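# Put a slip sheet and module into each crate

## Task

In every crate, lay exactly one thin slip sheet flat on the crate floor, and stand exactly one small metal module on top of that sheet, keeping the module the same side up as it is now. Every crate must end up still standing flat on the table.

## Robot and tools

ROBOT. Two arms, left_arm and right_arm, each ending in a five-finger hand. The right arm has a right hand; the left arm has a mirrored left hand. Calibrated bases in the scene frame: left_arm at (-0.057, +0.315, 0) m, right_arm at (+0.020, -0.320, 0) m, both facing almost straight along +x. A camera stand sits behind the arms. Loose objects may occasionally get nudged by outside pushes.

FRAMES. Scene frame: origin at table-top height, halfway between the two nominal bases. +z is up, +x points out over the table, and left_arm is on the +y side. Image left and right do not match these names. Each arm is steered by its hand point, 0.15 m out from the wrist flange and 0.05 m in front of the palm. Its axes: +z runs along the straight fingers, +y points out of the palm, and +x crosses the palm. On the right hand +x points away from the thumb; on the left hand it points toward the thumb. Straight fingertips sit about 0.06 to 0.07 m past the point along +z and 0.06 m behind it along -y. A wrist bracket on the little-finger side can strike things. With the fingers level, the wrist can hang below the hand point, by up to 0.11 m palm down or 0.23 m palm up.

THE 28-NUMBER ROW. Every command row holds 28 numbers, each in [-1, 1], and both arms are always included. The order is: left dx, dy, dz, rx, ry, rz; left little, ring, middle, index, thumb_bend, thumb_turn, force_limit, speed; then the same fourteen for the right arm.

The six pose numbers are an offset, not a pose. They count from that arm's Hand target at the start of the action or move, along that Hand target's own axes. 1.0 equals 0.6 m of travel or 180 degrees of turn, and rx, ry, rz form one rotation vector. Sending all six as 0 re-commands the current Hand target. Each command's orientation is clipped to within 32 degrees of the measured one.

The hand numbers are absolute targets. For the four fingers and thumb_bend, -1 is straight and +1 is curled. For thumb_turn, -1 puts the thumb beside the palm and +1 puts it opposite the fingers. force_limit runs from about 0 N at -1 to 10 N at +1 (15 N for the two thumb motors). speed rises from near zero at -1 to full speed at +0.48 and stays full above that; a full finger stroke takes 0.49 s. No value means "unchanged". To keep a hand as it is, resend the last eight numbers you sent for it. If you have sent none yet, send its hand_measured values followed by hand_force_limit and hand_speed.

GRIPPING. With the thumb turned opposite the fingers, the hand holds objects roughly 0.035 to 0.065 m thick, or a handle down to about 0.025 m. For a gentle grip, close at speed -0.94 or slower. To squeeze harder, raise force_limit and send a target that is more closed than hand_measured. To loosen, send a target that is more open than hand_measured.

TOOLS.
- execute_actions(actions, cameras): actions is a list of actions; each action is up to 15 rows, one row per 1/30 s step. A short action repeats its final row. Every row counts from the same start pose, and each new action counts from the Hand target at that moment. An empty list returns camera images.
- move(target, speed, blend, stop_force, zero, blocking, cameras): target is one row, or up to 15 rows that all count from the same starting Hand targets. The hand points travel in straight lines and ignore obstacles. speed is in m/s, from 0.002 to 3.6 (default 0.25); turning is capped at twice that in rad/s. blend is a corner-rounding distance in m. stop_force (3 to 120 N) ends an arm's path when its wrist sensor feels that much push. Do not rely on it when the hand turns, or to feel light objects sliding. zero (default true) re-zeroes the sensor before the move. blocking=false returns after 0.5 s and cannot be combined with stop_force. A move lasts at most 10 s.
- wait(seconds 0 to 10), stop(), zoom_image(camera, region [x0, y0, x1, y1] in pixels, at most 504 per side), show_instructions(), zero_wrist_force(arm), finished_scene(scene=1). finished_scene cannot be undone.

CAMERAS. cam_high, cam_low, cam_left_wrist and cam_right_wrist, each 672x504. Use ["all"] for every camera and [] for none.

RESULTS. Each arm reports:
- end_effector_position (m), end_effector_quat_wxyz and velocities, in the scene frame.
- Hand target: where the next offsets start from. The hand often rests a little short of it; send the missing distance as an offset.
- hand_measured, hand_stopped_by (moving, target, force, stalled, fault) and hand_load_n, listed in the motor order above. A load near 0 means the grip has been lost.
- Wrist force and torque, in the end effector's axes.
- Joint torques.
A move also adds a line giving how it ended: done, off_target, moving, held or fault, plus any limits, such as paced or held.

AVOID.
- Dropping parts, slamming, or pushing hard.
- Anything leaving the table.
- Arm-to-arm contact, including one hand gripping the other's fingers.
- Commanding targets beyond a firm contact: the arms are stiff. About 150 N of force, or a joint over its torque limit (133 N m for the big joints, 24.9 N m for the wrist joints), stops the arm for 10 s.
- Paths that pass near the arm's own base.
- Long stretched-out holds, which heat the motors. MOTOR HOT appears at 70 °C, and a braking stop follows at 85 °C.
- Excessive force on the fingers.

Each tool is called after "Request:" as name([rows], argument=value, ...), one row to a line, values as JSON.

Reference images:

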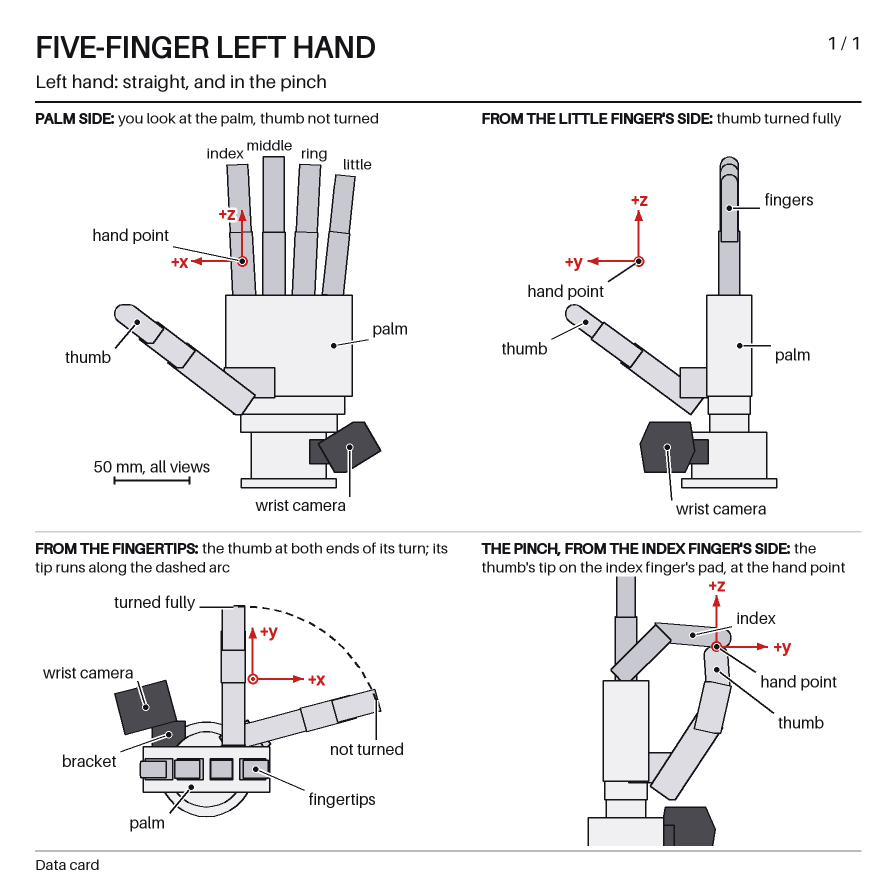

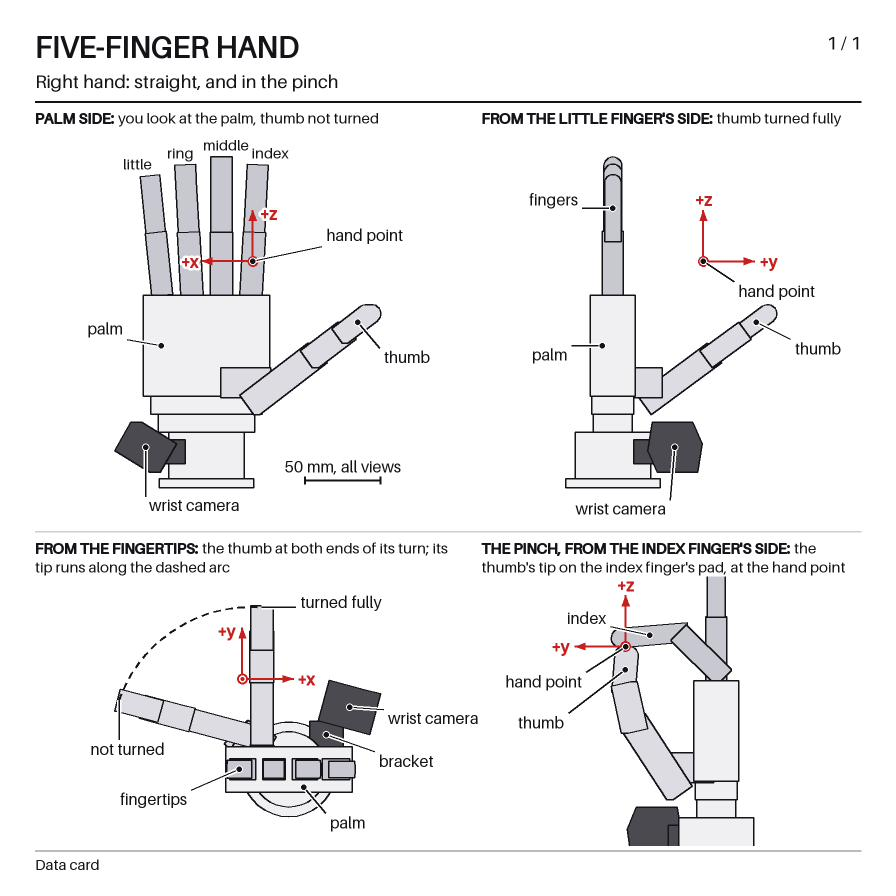

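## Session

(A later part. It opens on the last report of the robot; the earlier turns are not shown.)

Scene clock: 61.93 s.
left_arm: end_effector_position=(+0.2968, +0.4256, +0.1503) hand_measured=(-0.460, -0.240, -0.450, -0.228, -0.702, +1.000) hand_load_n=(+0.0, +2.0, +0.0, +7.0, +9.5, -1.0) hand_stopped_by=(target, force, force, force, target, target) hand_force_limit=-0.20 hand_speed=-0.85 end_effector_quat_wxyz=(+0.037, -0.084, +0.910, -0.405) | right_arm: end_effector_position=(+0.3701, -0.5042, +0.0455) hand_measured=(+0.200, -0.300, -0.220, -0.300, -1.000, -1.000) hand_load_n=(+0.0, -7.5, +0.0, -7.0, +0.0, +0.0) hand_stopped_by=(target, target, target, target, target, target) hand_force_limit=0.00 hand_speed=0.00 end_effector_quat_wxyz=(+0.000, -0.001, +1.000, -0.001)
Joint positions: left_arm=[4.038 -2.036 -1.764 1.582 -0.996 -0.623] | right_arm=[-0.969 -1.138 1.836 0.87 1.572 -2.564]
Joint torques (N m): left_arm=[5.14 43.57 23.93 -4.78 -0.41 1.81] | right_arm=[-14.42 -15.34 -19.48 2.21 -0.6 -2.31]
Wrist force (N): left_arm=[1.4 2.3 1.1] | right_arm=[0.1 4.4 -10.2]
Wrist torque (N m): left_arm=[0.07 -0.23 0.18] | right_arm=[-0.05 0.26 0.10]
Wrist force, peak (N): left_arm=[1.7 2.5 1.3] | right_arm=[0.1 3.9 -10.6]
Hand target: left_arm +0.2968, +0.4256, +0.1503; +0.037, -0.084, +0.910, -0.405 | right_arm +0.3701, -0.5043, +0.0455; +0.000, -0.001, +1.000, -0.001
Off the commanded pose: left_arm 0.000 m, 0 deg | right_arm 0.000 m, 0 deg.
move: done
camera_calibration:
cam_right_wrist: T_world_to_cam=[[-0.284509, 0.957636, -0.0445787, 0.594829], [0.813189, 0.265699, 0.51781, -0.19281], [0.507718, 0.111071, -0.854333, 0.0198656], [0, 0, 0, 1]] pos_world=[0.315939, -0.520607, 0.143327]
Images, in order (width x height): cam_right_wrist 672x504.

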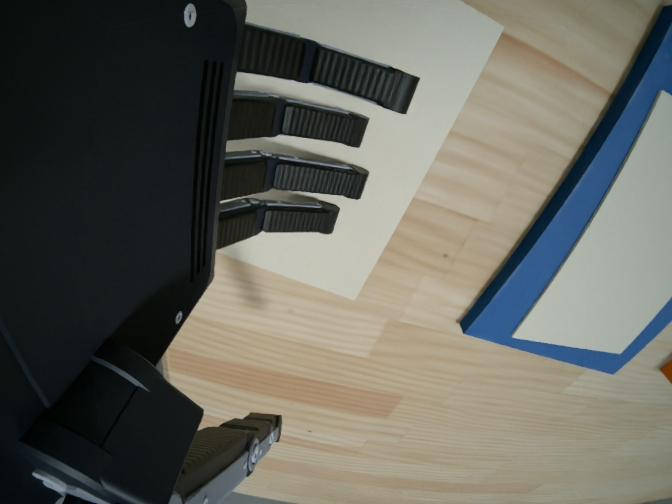

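Request:
move(target=[0,0,0,0,0,0,-0.46,-0.1,-0.1,-0.1,-0.7,1,-0.2,-0.85,0,-0.108,0.0004,0,0,0,0.2,-0.3,-0.22,-0.3,-1,-1,0,0], speed=0.1)

Request:
move(target=[0,0,0,0,0,0,-0.46,-0.1,-0.1,-0.1,-0.7,1,-0.2,-0.85,0,0.1,-0.13,0,0,0,0.2,-0.3,-0.22,-0.3,-1,-1,0,0], speed=0.2, cameras=["cam_right_wrist","cam_low","cam_high"])

Scene clock: 63.53 s.
left_arm: end_effector_position=(+0.2968, +0.4256, +0.1503) hand_measured=(-0.460, -0.240, -0.450, -0.228, -0.702, +1.000) hand_load_n=(+0.0, +2.0, +0.0, +7.0, +10.0, -1.0) hand_stopped_by=(target, force, force, force, target, target) hand_force_limit=-0.20 hand_speed=-0.85 end_effector_quat_wxyz=(+0.037, -0.084, +0.910, -0.405) | right_arm: end_effector_position=(+0.3702, -0.5690, +0.0454) hand_measured=(+0.200, -0.300, -0.220, -0.300, -1.000, -1.000) hand_load_n=(+0.0, -8.0, +0.0, -7.0, -0.5, +0.0) hand_stopped_by=(target, target, target, target, target, target) hand_force_limit=0.00 hand_speed=0.00 end_effector_quat_wxyz=(+0.000, -0.001, +1.000, -0.001)
Joint positions: left_arm=[4.038 -2.036 -1.764 1.582 -0.996 -0.623] | right_arm=[-1.051 -1.054 1.699 0.923 1.572 -2.646]
Joint torques (N m): left_arm=[5.51 43.27 23.49 -4.79 -0.49 1.82] | right_arm=[-13.54 -18.71 -19.91 1.6 -0.72 -2.19]
Wrist force (N): left_arm=[1.4 2.3 1.3] | right_arm=[-0.2 4.5 -11.9]
Wrist torque (N m): left_arm=[0.06 -0.24 0.19] | right_arm=[-0.02 0.37 0.12]
Wrist force, peak (N): left_arm=[1.6 2.8 0.8] | right_arm=[-0.3 4.1 -12.1]
Hand target: left_arm +0.2968, +0.4256, +0.1503; +0.037, -0.084, +0.910, -0.405 | right_arm +0.3702, -0.5691, +0.0454; +0.000, -0.001, +1.000, -0.001
Off the commanded pose: left_arm 0.000 m, 0 deg | right_arm 0.000 m, 0 deg.
move: done

Scene clock: 64.60 s.
left_arm: end_effector_position=(+0.2968, +0.4256, +0.1503) hand_measured=(-0.460, -0.240, -0.450, -0.228, -0.702, +1.000) hand_load_n=(+0.0, +2.0, +0.0, +7.0, +9.5, -1.0) hand_stopped_by=(target, force, force, force, target, target) hand_force_limit=-0.20 hand_speed=-0.85 end_effector_quat_wxyz=(+0.037, -0.084, +0.910, -0.405) | right_arm: end_effector_position=(+0.3701, -0.5089, +0.1232) hand_measured=(+0.200, -0.300, -0.220, -0.300, -1.000, -1.000) hand_load_n=(+0.0, +0.0, +0.0, +0.0, +0.0, +0.0) hand_stopped_by=(target, target, target, target, target, target) hand_force_limit=0.00 hand_speed=0.00 end_effector_quat_wxyz=(+0.000, -0.001, +1.000, -0.001)
Joint positions: left_arm=[4.038 -2.036 -1.764 1.582 -0.996 -0.623] | right_arm=[-0.975 -1.238 1.745 1.062 1.572 -2.57]
Joint torques (N m): left_arm=[5.28 43.57 23.29 -4.79 -0.56 1.85] | right_arm=[14.58 -46.62 -22.18 4.7 2.06 2.07]
Wrist force (N): left_arm=[1.3 2.3 1.3] | right_arm=[-0.2 -0.4 -0.1]
Wrist torque (N m): left_arm=[0.06 -0.21 0.18] | right_arm=[-0.03 0.05 -0.10]
Wrist force, peak (N): left_arm=[1.6 2.4 1.5] | right_arm=[-0.1 4.4 -11.7]
Hand target: left_arm +0.2968, +0.4256, +0.1503; +0.037, -0.084, +0.910, -0.405 | right_arm +0.3701, -0.5089, +0.1233; +0.000, -0.001, +1.000, -0.001
Off the commanded pose: left_arm 0.000 m, 0 deg | right_arm 0.000 m, 0 deg.
move: done
camera_calibration:
cam_right_wrist: T_world_to_cam=[[-0.284445, 0.957659, -0.0445054, 0.602741], [0.813258, 0.265616, 0.517745, -0.231764], [0.507644, 0.111075, -0.854377, 0.0868555], [0, 0, 0, 1]] pos_world=[0.315839, -0.525307, 0.221027]
Images, in order (width x height): cam_high 672x504, cam_low 672x504, cam_right_wrist 672x504.

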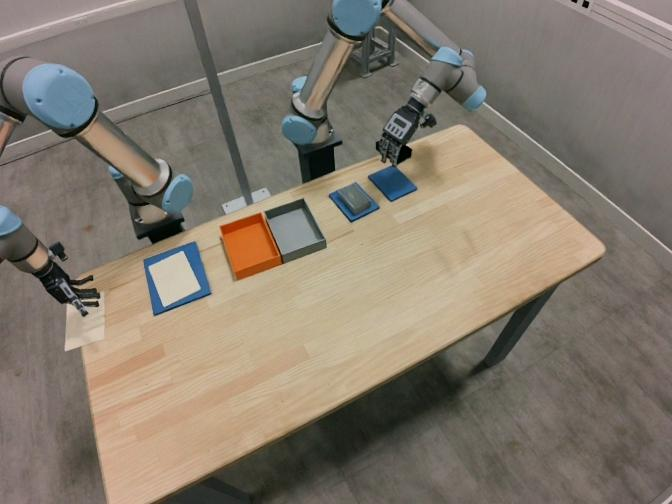

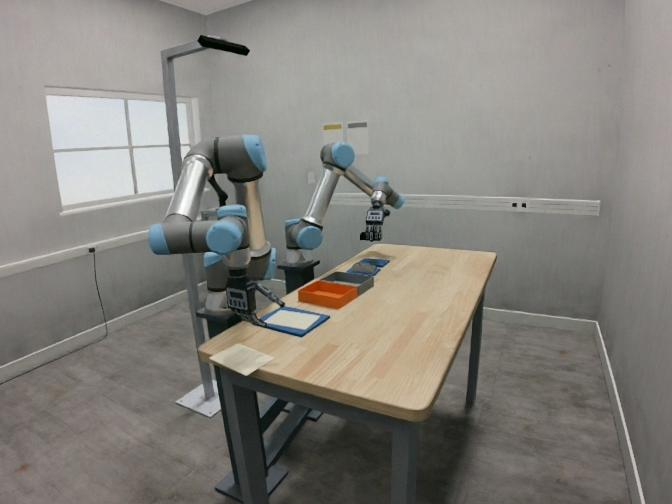

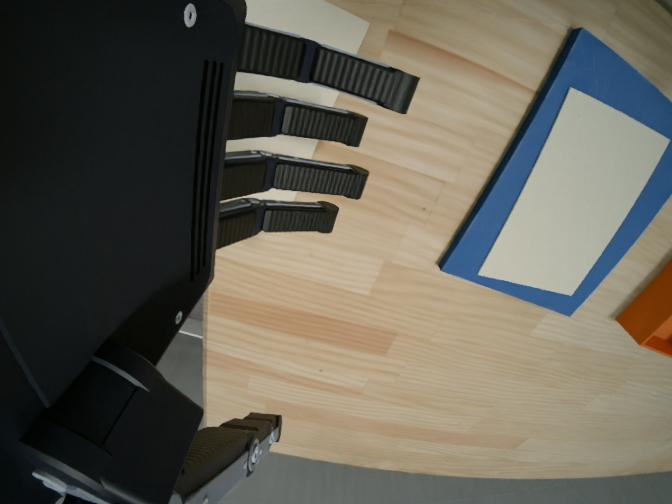

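Request:
zoom_image(camera="cam_high", region=[40, 230, 160, 370])

Request:
zoom_image(camera="cam_low", region=[180, 290, 340, 410])

Scaled by 3.600.

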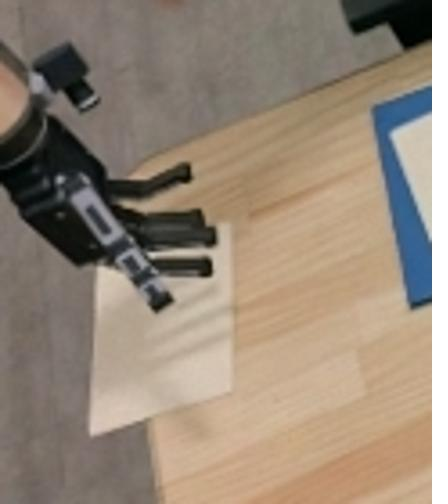

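Scaled by 3.150.

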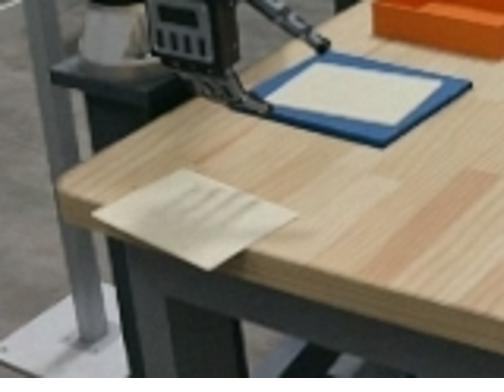

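Request:
move(target=[0,0,0,0,0,0,-0.46,-0.1,-0.1,-0.1,-0.7,1,-0.2,-0.85,0.0085,-0.2235,0,0,0,0,-1,-1,-1,-1,-1,1,0,0], speed=0.25, cameras=["cam_high","cam_low","cam_right_wrist"])

Scene clock: 69.13 s.
left_arm: end_effector_position=(+0.2968, +0.4256, +0.1503) hand_measured=(-0.460, -0.240, -0.450, -0.228, -0.702, +1.000) hand_load_n=(+0.0, +2.0, +0.0, +7.0, +9.5, -1.0) hand_stopped_by=(target, force, force, force, target, target) hand_force_limit=-0.20 hand_speed=-0.85 end_effector_quat_wxyz=(+0.037, -0.084, +0.910, -0.405) | right_arm: end_effector_position=(+0.3652, -0.6430, +0.1236) hand_measured=(-1.000, -1.000, -1.000, -1.000, -1.000, +1.000) hand_load_n=(+0.0, +0.0, +0.0, +0.0, +0.0, +0.0) hand_stopped_by=(target, target, target, target, target, target) hand_force_limit=0.00 hand_speed=0.00 end_effector_quat_wxyz=(+0.000, -0.001, +1.000, -0.001)
Joint positions: left_arm=[4.038 -2.036 -1.764 1.582 -0.996 -0.623] | right_arm=[-1.133 -1.037 1.441 1.164 1.571 -2.728]
Joint torques (N m): left_arm=[5.09 43.28 23.39 -4.65 -0.38 1.84] | right_arm=[-13.18 -26.51 -24.03 4.75 2.06 -2.23]
Wrist force (N): left_arm=[1.5 2.4 1.0] | right_arm=[-0.6 -0.1 -0.5]
Wrist torque (N m): left_arm=[0.07 -0.24 0.18] | right_arm=[0.05 0.08 -0.01]
Wrist force, peak (N): left_arm=[1.4 2.8 1.5] | right_arm=[-0.2 -1.5 -0.3]
Hand target: left_arm +0.2968, +0.4256, +0.1503; +0.037, -0.084, +0.910, -0.405 | right_arm +0.3652, -0.6430, +0.1236; +0.000, -0.001, +1.000, -0.001
Off the commanded pose: left_arm 0.000 m, 0 deg | right_arm 0.000 m, 0 deg.
move: done
camera_calibration:
cam_right_wrist: T_world_to_cam=[[-0.284428, 0.957662, -0.0445335, 0.72979], [0.813191, 0.265601, 0.517858, -0.192381], [0.507761, 0.111079, -0.854307, 0.104531], [0, 0, 0, 1]] pos_world=[0.310939, -0.659407, 0.221428]
Images, in order (width x height): cam_high 672x504, cam_low 672x504, cam_right_wrist 672x504.

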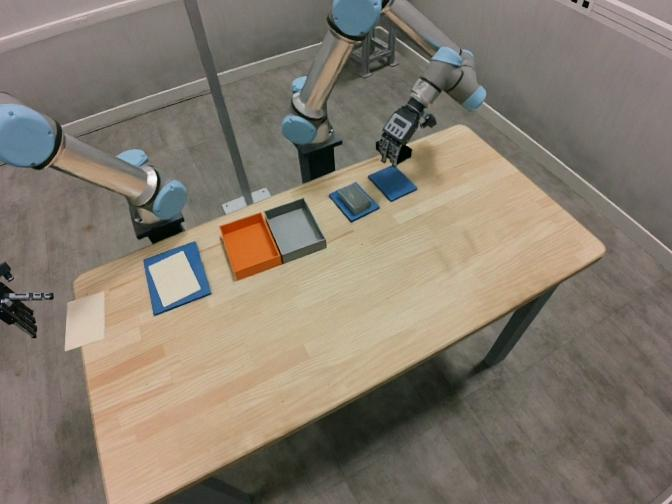

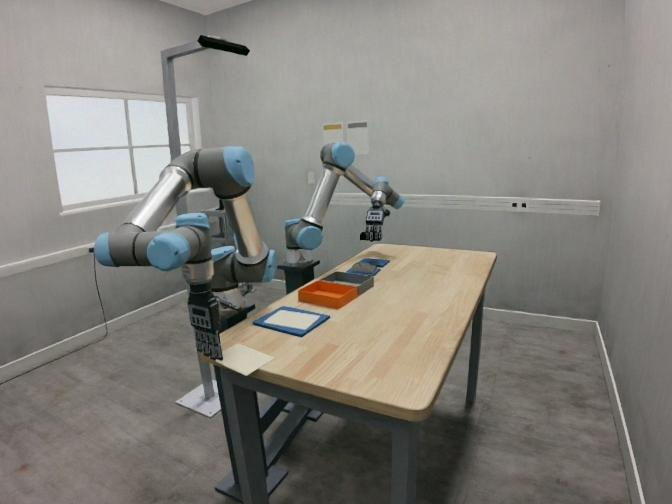

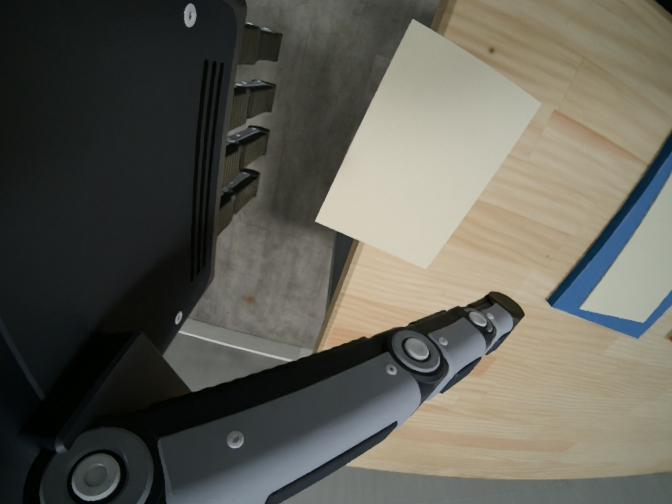

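Request:
zoom_image(camera="cam_high", region=[40, 240, 240, 390])

Request:
zoom_image(camera="cam_right_wrist", region=[250, 0, 672, 320])

Scaled by 2.520.

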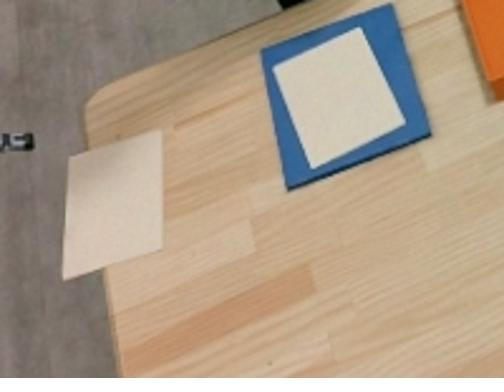

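Scaled by 1.194 from the camera's 672x504 image, which has a finer 960x720 frame.

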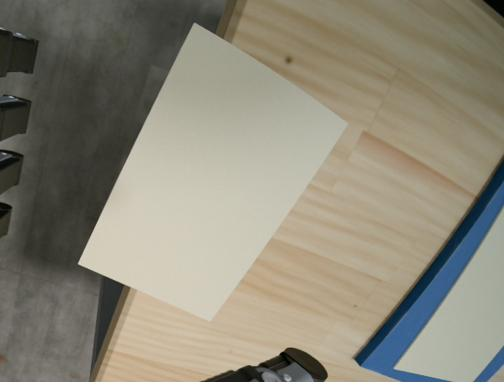

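Request:
zoom_image(camera="cam_right_wrist", region=[300, 180, 440, 290])

Request:
zoom_image(camera="cam_right_wrist", region=[390, 0, 490, 80])

Scaled by 3.600 from the camera's 672x504 image, which has a finer 960x720 frame.

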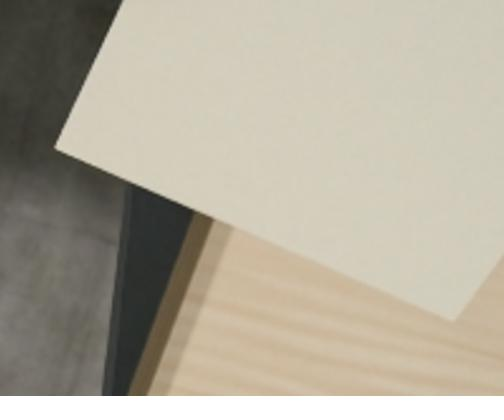

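Scaled by 5.040 from the camera's 672x504 image, which has a finer 960x720 frame.

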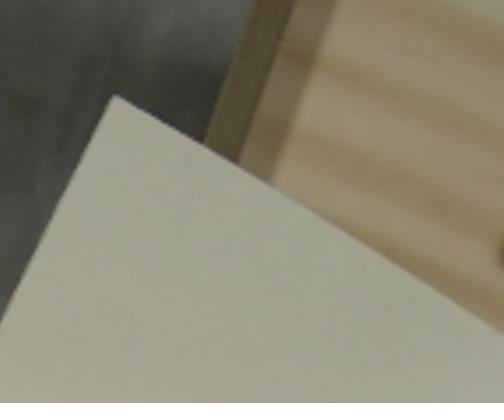

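Request:
move([
  [0,0,0,0,0,0,-0.46,-0.1,-0.1,-0.1,-0.7,1,-0.2,-0.85,-0.033,0,0,0,0,0,-1,-1,-1,-1,-1,1,0,0],
  [0,0,0,0,0,0,-0.46,-0.1,-0.1,-0.1,-0.7,1,-0.2,-0.85,-0.033,0,0.201,0,0,0,-1,-1,-1,-1,-1,1,0,0],
], speed=0.2, blend=0.01, cameras=["cam_low","cam_right_wrist"])

Scene clock: 73.63 s.
left_arm: end_effector_position=(+0.2968, +0.4256, +0.1503) hand_measured=(-0.460, -0.240, -0.450, -0.228, -0.702, +1.000) hand_load_n=(+0.0, +2.0, +0.0, +7.0, +9.5, -1.0) hand_stopped_by=(target, force, force, force, target, target) hand_force_limit=-0.20 hand_speed=-0.85 end_effector_quat_wxyz=(+0.037, -0.084, +0.910, -0.405) | right_arm: end_effector_position=(+0.3850, -0.6433, +0.0031) hand_measured=(-1.000, -1.000, -1.000, -1.000, -1.000, +1.000) hand_load_n=(+0.0, +0.0, -0.5, +0.0, +0.0, +0.0) hand_stopped_by=(target, target, target, target, target, target) hand_force_limit=0.00 hand_speed=0.00 end_effector_quat_wxyz=(+0.000, -0.001, +1.000, -0.001)
Joint positions: left_arm=[4.038 -2.036 -1.764 1.582 -0.996 -0.623] | right_arm=[-1.096 -0.868 1.504 0.932 1.572 -2.691]
Joint torques (N m): left_arm=[4.61 43.13 24 -4.75 -0.46 1.79] | right_arm=[14.57 -29.75 -6.92 0.51 -1.64 2.01]
Wrist force (N): left_arm=[1.2 2.4 1.1] | right_arm=[-0.4 -0.1 0.1]
Wrist torque (N m): left_arm=[0.08 -0.21 0.18] | right_arm=[-0.02 0.06 -0.12]
Wrist force, peak (N): left_arm=[1.6 2.6 1.1] | right_arm=[-1.2 0.0 -1.3]
Hand target: left_arm +0.2968, +0.4256, +0.1503; +0.037, -0.084, +0.910, -0.405 | right_arm +0.3850, -0.6433, +0.0030; +0.000, -0.001, +1.000, -0.001
Off the commanded pose: left_arm 0.000 m, 0 deg | right_arm 0.000 m, 0 deg.
move: done; blend cut to 0.0099 m at target 1
camera_calibration:
cam_right_wrist: T_world_to_cam=[[-0.284461, 0.957647, -0.0446609, 0.730385], [0.813203, 0.265703, 0.517787, -0.146012], [0.507724, 0.110972, -0.854343, -0.00853935], [0, 0, 0, 1]] pos_world=[0.330839, -0.659707, 0.100927]
Images, in order (width x height): cam_low 672x504, cam_right_wrist 672x504.

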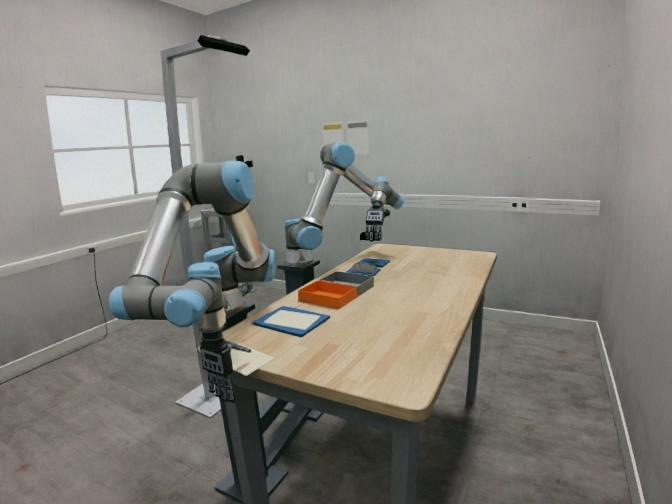

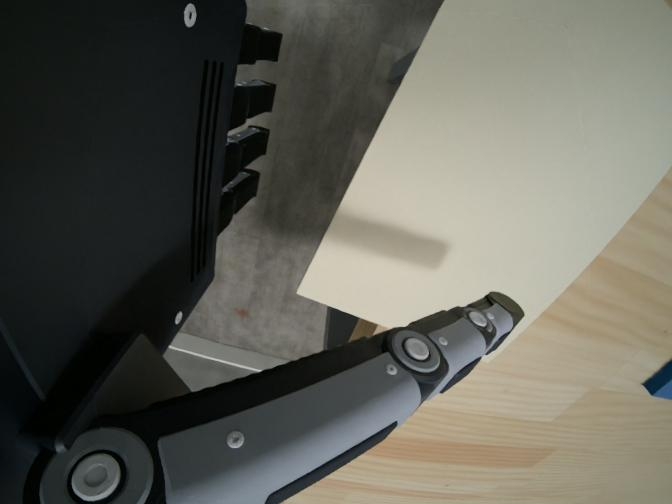

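Request:
move(target=[0,0,0,0,0,0,-0.46,-0.1,-0.1,-0.1,-0.7,1,-0.2,-0.85,0,0,0,0,0,0,-0.2,-0.3,-0.3,-0.3,-0.05,1,-0.2,0], speed=0.2, cameras=["cam_low","cam_right_wrist"])

Scene clock: 74.77 s.
left_arm: end_effector_position=(+0.2968, +0.4256, +0.1503) hand_measured=(-0.460, -0.240, -0.450, -0.228, -0.702, +1.000) hand_load_n=(+0.0, +2.5, +0.0, +7.0, +10.0, -1.0) hand_stopped_by=(target, force, force, force, target, target) hand_force_limit=-0.20 hand_speed=-0.85 end_effector_quat_wxyz=(+0.037, -0.084, +0.910, -0.405) | right_arm: end_effector_position=(+0.3850, -0.6433, +0.0030) hand_measured=(-0.200, -0.300, -0.300, -0.300, -0.050, +1.000) hand_load_n=(+0.0, +0.0, +0.5, +0.0, +0.0, +0.0) hand_stopped_by=(target, target, target, target, target, target) hand_force_limit=-0.20 hand_speed=0.00 end_effector_quat_wxyz=(+0.000, -0.001, +1.000, -0.001)
Joint positions: left_arm=[4.038 -2.036 -1.764 1.582 -0.996 -0.623] | right_arm=[-1.096 -0.868 1.504 0.932 1.572 -2.691]
Joint torques (N m): left_arm=[5.64 42.75 23.74 -4.59 -0.47 1.75] | right_arm=[13.06 -31.21 -12.82 4.29 -0.3 1.89]
Wrist force (N): left_arm=[1.4 2.4 1.2] | right_arm=[-0.6 -0.1 0.1]
Wrist torque (N m): left_arm=[0.08 -0.23 0.18] | right_arm=[0.01 0.09 -0.14]
Wrist force, peak (N): left_arm=[1.4 2.6 1.3] | right_arm=[-0.8 -0.1 0.1]
Hand target: left_arm +0.2968, +0.4256, +0.1503; +0.037, -0.084, +0.910, -0.405 | right_arm +0.3850, -0.6433, +0.0030; +0.000, -0.001, +1.000, -0.001
Off the commanded pose: left_arm 0.000 m, 0 deg | right_arm 0.000 m, 0 deg.
move: done
camera_calibration:
cam_right_wrist: T_world_to_cam=[[-0.284428, 0.957662, -0.0445335, 0.730367], [0.813191, 0.265601, 0.517858, -0.14603], [0.507761, 0.111079, -0.854307, -0.00856973], [0, 0, 0, 1]] pos_world=[0.330839, -0.659707, 0.100828]
Images, in order (width x height): cam_low 672x504, cam_right_wrist 672x504.

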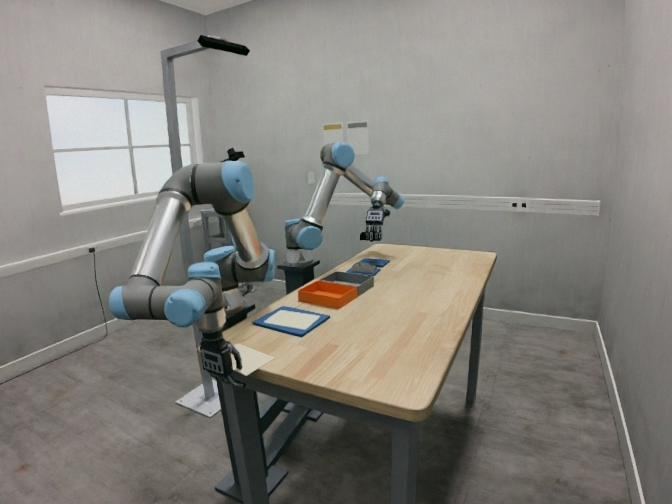

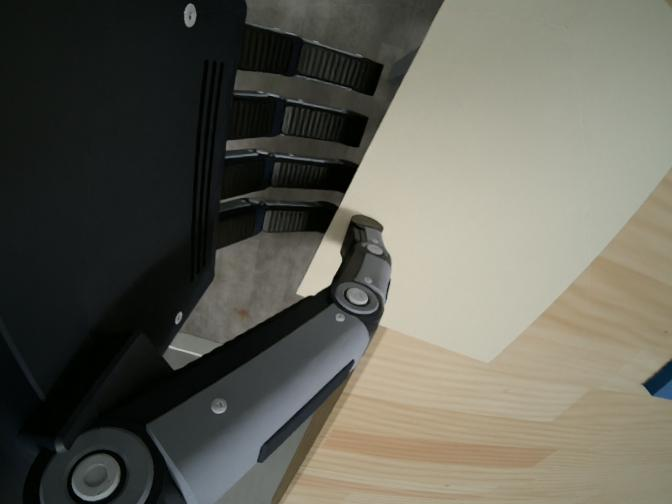

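Request:
move([
  [0,0,0,0,0,0,-0.46,-0.1,-0.1,-0.1,-0.7,1,-0.2,-0.85,0,0,0,0,0,0,0.1,0.0,-0.02,0.0,-0.05,1,-0.2,-0.2],
], speed=0.2, cameras=["cam_low","cam_right_wrist"])

Scene clock: 75.50 s.
left_arm: end_effector_position=(+0.2968, +0.4256, +0.1503) hand_measured=(-0.460, -0.240, -0.450, -0.228, -0.702, +1.000) hand_load_n=(+0.0, +2.0, +0.0, +7.0, +9.5, -1.0) hand_stopped_by=(target, force, force, force, target, target) hand_force_limit=-0.20 hand_speed=-0.85 end_effector_quat_wxyz=(+0.037, -0.084, +0.910, -0.405) | right_arm: end_effector_position=(+0.3850, -0.6433, +0.0030) hand_measured=(+0.100, +0.000, -0.020, +0.000, -0.050, +1.000) hand_load_n=(+0.0, +0.0, +0.0, +0.0, +0.0, +0.0) hand_stopped_by=(target, target, target, target, target, target) hand_force_limit=-0.20 hand_speed=-0.20 end_effector_quat_wxyz=(+0.000, -0.001, +1.000, -0.001)
Joint positions: left_arm=[4.038 -2.036 -1.764 1.582 -0.996 -0.623] | right_arm=[-1.096 -0.868 1.504 0.932 1.572 -2.691]
Joint torques (N m): left_arm=[4.95 43.04 23.23 -4.58 -0.39 1.71] | right_arm=[12.07 -30.5 -16.46 2.82 0.68 1.78]
Wrist force (N): left_arm=[1.4 2.4 1.0] | right_arm=[-0.4 -0.3 0.2]
Wrist torque (N m): left_arm=[0.08 -0.23 0.18] | right_arm=[-0.02 0.06 -0.13]
Wrist force, peak (N): left_arm=[1.7 2.5 1.3] | right_arm=[-0.6 -0.2 0.1]
Hand target: left_arm +0.2968, +0.4256, +0.1503; +0.037, -0.084, +0.910, -0.405 | right_arm +0.3850, -0.6433, +0.0030; +0.000, -0.001, +1.000, -0.001
Off the commanded pose: left_arm 0.000 m, 0 deg | right_arm 0.000 m, 0 deg.
move: done
camera_calibration:
cam_right_wrist: T_world_to_cam=[[-0.284443, 0.957659, -0.0445091, 0.730367], [0.813232, 0.26561, 0.517788, -0.146031], [0.507687, 0.111085, -0.85435, -0.00853724], [0, 0, 0, 1]] pos_world=[0.330839, -0.659707, 0.100827]
Images, in order (width x height): cam_low 672x504, cam_right_wrist 672x504.

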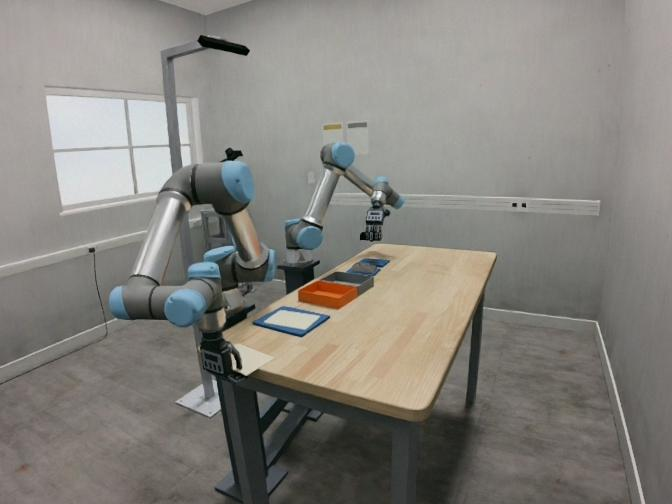

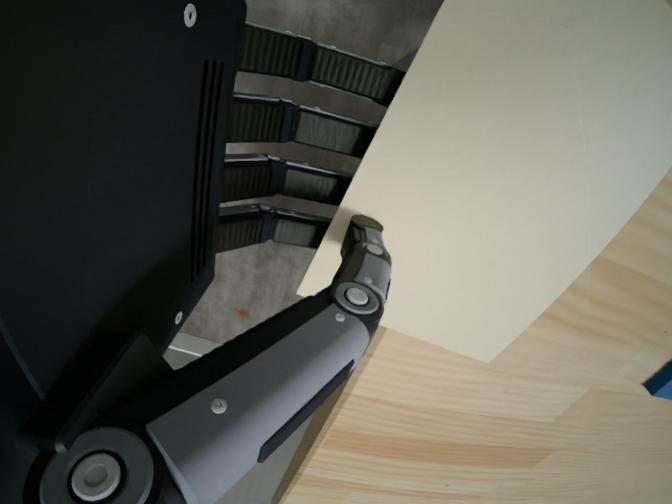

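Request:
move([
  [0,0,0,0,0,0,-0.46,-0.1,-0.1,-0.1,-0.7,1,-0.2,-0.85,0,0,0,0,0,0,0.1,0.0,0.3,0.3,-0.05,1,-0.2,-0.85],
], speed=0.2, cameras=["cam_low","cam_right_wrist"])

Scene clock: 76.67 s.
left_arm: end_effector_position=(+0.2968, +0.4256, +0.1503) hand_measured=(-0.460, -0.240, -0.450, -0.228, -0.702, +1.000) hand_load_n=(+0.0, +2.0, +0.0, +6.5, +10.0, -1.0) hand_stopped_by=(target, force, force, force, target, target) hand_force_limit=-0.20 hand_speed=-0.85 end_effector_quat_wxyz=(+0.037, -0.084, +0.910, -0.405) | right_arm: end_effector_position=(+0.3850, -0.6433, +0.0030) hand_measured=(+0.100, +0.000, +0.214, +0.220, -0.050, +1.000) hand_load_n=(+0.0, +0.0, +7.0, +4.5, +1.5, -0.5) hand_stopped_by=(target, target, force, force, target, target) hand_force_limit=-0.20 hand_speed=-0.85 end_effector_quat_wxyz=(+0.000, -0.001, +1.000, -0.001)
Joint positions: left_arm=[4.038 -2.036 -1.764 1.582 -0.996 -0.623] | right_arm=[-1.096 -0.868 1.504 0.932 1.572 -2.691]
Joint torques (N m): left_arm=[4.87 43.88 23.36 -4.62 -0.48 1.69] | right_arm=[10.84 -30.89 -20.74 1.22 1.83 1.79]
Wrist force (N): left_arm=[1.5 2.3 1.0] | right_arm=[-0.4 -0.1 0.1]
Wrist torque (N m): left_arm=[0.07 -0.25 0.19] | right_arm=[0.04 0.06 -0.12]
Wrist force, peak (N): left_arm=[1.7 2.5 1.2] | right_arm=[-0.7 -0.3 -0.3]
Hand target: left_arm +0.2968, +0.4256, +0.1503; +0.037, -0.084, +0.910, -0.405 | right_arm +0.3850, -0.6433, +0.0030; +0.000, -0.001, +1.000, -0.001
Off the commanded pose: left_arm 0.000 m, 0 deg | right_arm 0.000 m, 0 deg.
move: done
camera_calibration:
cam_right_wrist: T_world_to_cam=[[-0.284428, 0.957662, -0.0445335, 0.730367], [0.813191, 0.265601, 0.517858, -0.14603], [0.507761, 0.111079, -0.854307, -0.00856973], [0, 0, 0, 1]] pos_world=[0.330839, -0.659707, 0.100828]
Images, in order (width x height): cam_low 672x504, cam_right_wrist 672x504.

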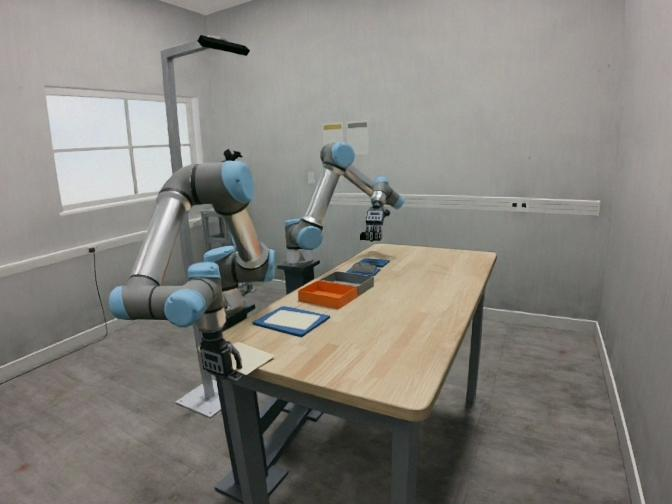

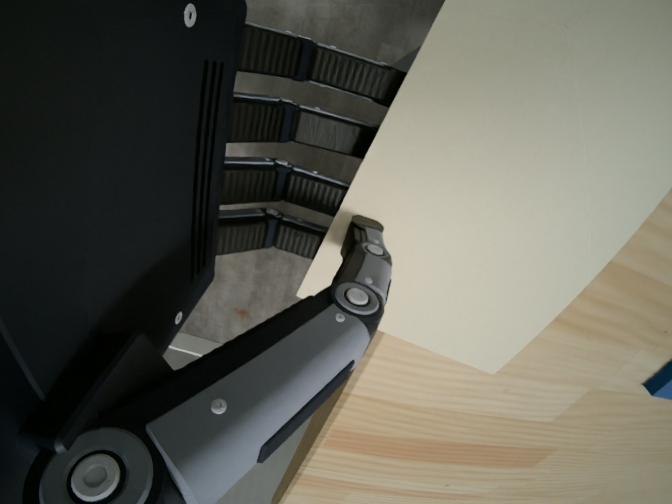

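Request:
move([
  [0,0,0,0,0,0,-0.46,-0.1,-0.1,-0.1,-0.7,1,-0.2,-0.85,0,0,0,0,0,0,0.18,0.18,0.3,0.3,-0.05,1,-0.7,-0.6],
  [0,0,0,0,0,0,-0.46,-0.1,-0.1,-0.1,-0.7,1,-0.2,-0.85,0,0,-0.05,0,0,0,0.18,0.18,0.3,0.3,-0.05,1,-0.7,-0.6],
], speed=0.08, cameras=["cam_high","cam_low","cam_right_wrist"])

Scene clock: 78.47 s.
left_arm: end_effector_position=(+0.2968, +0.4256, +0.1503) hand_measured=(-0.460, -0.240, -0.450, -0.228, -0.702, +1.000) hand_load_n=(+0.0, +2.0, +0.0, +7.0, +9.5, -1.0) hand_stopped_by=(target, force, force, force, target, target) hand_force_limit=-0.20 hand_speed=-0.85 end_effector_quat_wxyz=(+0.037, -0.084, +0.910, -0.405) | right_arm: end_effector_position=(+0.3850, -0.6432, +0.0330) hand_measured=(+0.180, +0.180, +0.214, +0.220, -0.050, +1.000) hand_load_n=(+0.0, +0.0, +7.0, +4.0, +1.5, -0.5) hand_stopped_by=(target, target, force, force, target, target) hand_force_limit=-0.70 hand_speed=-0.60 end_effector_quat_wxyz=(+0.000, -0.001, +1.000, -0.001)
Joint positions: left_arm=[4.038 -2.036 -1.764 1.582 -0.996 -0.623] | right_arm=[-1.096 -0.908 1.485 0.991 1.572 -2.691]
Joint torques (N m): left_arm=[4.69 43.33 23.62 -4.54 -0.39 1.74] | right_arm=[14.01 -58.24 -20.61 5.09 0.77 1.21]
Wrist force (N): left_arm=[1.7 2.4 1.1] | right_arm=[-0.4 -0.1 0.0]
Wrist torque (N m): left_arm=[0.07 -0.27 0.21] | right_arm=[0.05 0.05 -0.11]
Wrist force, peak (N): left_arm=[1.7 2.4 1.5] | right_arm=[-0.6 -0.2 1.0]
Hand target: left_arm +0.2968, +0.4256, +0.1503; +0.037, -0.084, +0.910, -0.405 | right_arm +0.3850, -0.6432, +0.0330; +0.000, -0.001, +1.000, -0.001
Off the commanded pose: left_arm 0.000 m, 0 deg | right_arm 0.000 m, 0 deg.
move: done
camera_calibration:
cam_right_wrist: T_world_to_cam=[[-0.284383, 0.957672, -0.0446121, 0.731609], [0.81323, 0.265611, 0.517792, -0.16159], [0.507724, 0.110971, -0.854343, 0.0169938], [0, 0, 0, 1]] pos_world=[0.330839, -0.659608, 0.130827]
Images, in order (width x height): cam_high 672x504, cam_low 672x504, cam_right_wrist 672x504.

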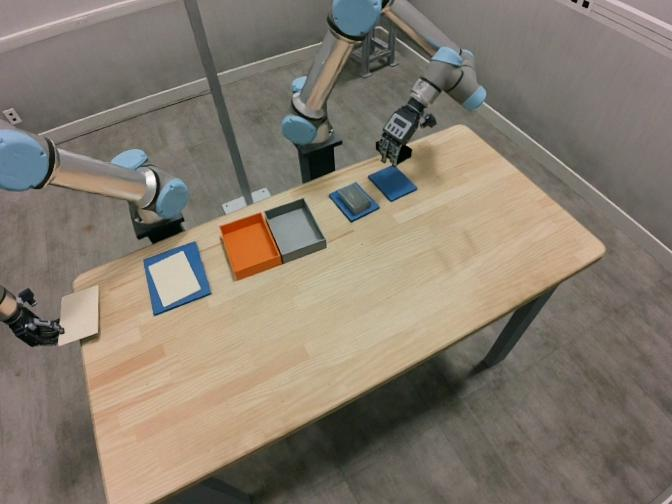

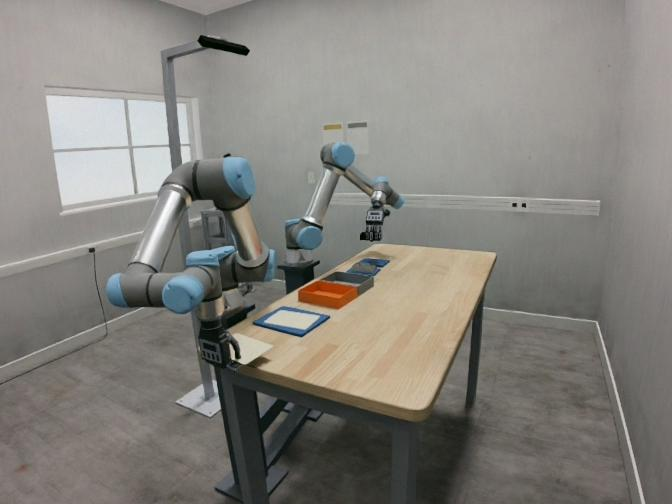

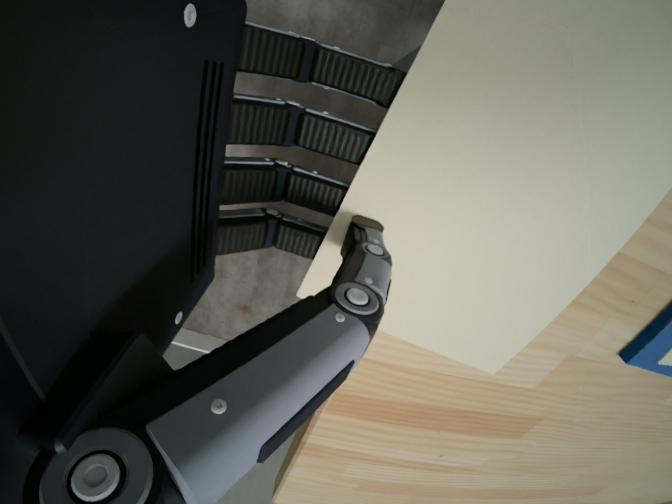

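Request:
zoom_image(camera="cam_right_wrist", region=[270, 200, 530, 395])

Request:
zoom_image(camera="cam_low", region=[170, 290, 350, 420])

Request:
zoom_image(camera="cam_high", region=[0, 240, 240, 390])

Scaled by 1.938 from the camera's 672x504 image, which has a finer 960x720 frame.

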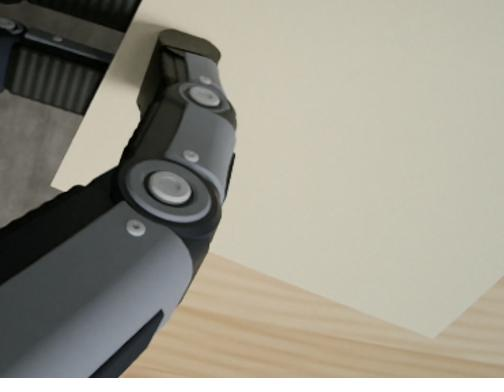

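Scaled by 2.800.

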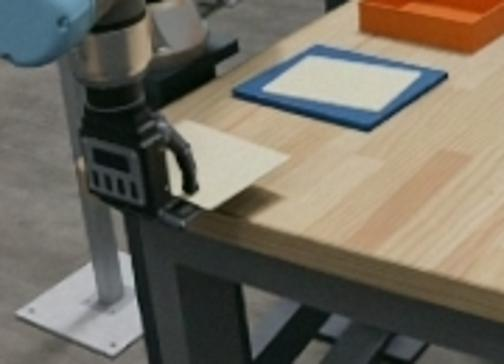

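Scaled by 2.100.

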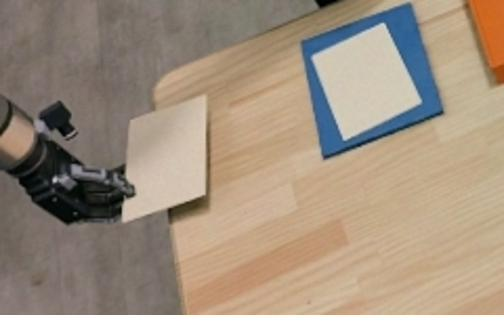

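Request:
zoom_image(camera="cam_high", region=[205, 185, 345, 290])

Request:
zoom_image(camera="cam_low", region=[280, 250, 400, 340])

Scaled by 3.600.

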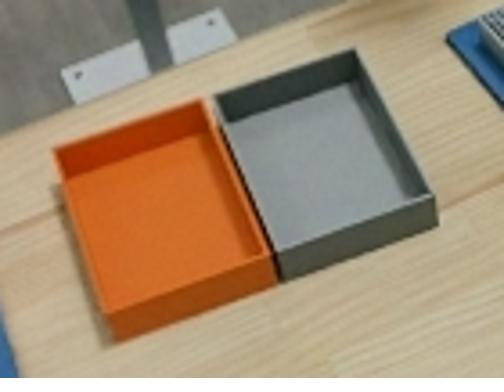

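Scaled by 4.200.

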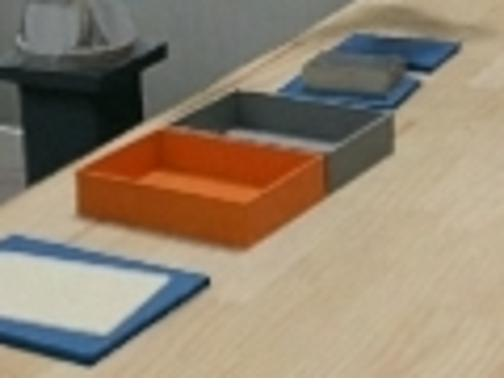

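Request:
move([
  [0,0,0,0,0,0,-0.46,-0.1,-0.1,-0.1,-0.7,1,-0.2,-0.85,0,0,-0.22,0,0,0,0.18,0.18,0.3,0.3,-0.05,1,-0.7,-0.6],
  [0,0,0,0,0,0,-0.46,-0.1,-0.1,-0.1,-0.7,1,-0.2,-0.85,-0.012,0.7,-0.22,0,0,-0.02,0.18,0.18,0.3,0.3,-0.05,1,-0.7,-0.6],
], speed=0.3, blend=0.05, cameras=["cam_right_wrist"])

Scene clock: 85.50 s.
left_arm: end_effector_position=(+0.2968, +0.4256, +0.1503) hand_measured=(-0.460, -0.240, -0.450, -0.228, -0.702, +1.000) hand_load_n=(+0.0, +2.0, +0.0, +7.0, +9.5, -1.0) hand_stopped_by=(target, force, force, force, target, target) hand_force_limit=-0.20 hand_speed=-0.85 end_effector_quat_wxyz=(+0.037, -0.084, +0.910, -0.405) | right_arm: end_effector_position=(+0.3916, -0.2229, +0.1639) hand_measured=(+0.180, +0.180, +0.214, +0.220, -0.050, +1.000) hand_load_n=(+0.0, +0.0, +6.5, +4.0, +1.5, -0.5) hand_stopped_by=(target, target, force, force, target, target) hand_force_limit=-0.70 hand_speed=-0.60 end_effector_quat_wxyz=(+0.000, -0.032, +0.999, -0.001)
Joint positions: left_arm=[4.038 -2.036 -1.764 1.582 -0.996 -0.623] | right_arm=[-0.27 -1.418 1.861 1.127 1.573 -1.928]
Joint torques (N m): left_arm=[5.19 43.6 23.9 -4.36 -0.47 1.6] | right_arm=[15.3 -9.43 -23.91 4.75 1.97 2]
Wrist force (N): left_arm=[1.3 2.2 1.0] | right_arm=[-0.2 0.0 0.1]
Wrist torque (N m): left_arm=[0.05 -0.22 0.19] | right_arm=[0.06 0.00 -0.08]
Wrist force, peak (N): left_arm=[1.8 2.7 1.1] | right_arm=[-0.3 0.2 1.4]
Hand target: left_arm +0.2968, +0.4256, +0.1503; +0.037, -0.084, +0.910, -0.405 | right_arm +0.3916, -0.2228, +0.1639; +0.000, -0.032, +0.999, -0.001
Off the commanded pose: left_arm 0.000 m, 0 deg | right_arm 0.000 m, 0 deg.
move: done
camera_calibration:
cam_right_wrist: T_world_to_cam=[[-0.34405, 0.937896, -0.0445148, 0.355743], [0.794972, 0.316194, 0.517727, -0.327917], [0.499649, 0.142736, -0.854387, 0.0890928], [0, 0, 0, 1]] pos_world=[0.338563, -0.242681, 0.261727]
Images, in order (width x height): cam_right_wrist 672x504.

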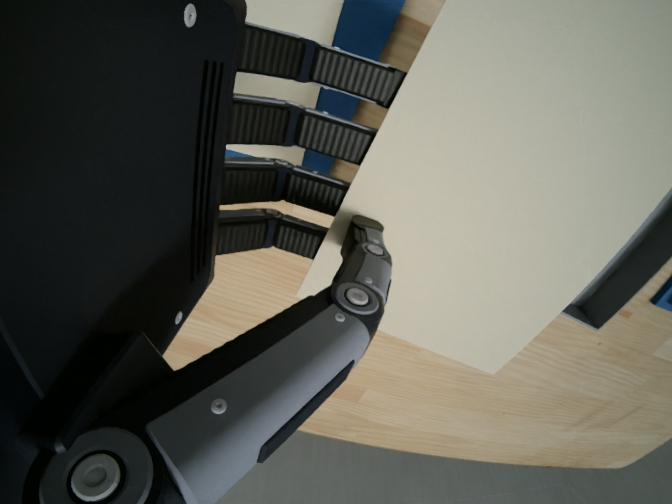

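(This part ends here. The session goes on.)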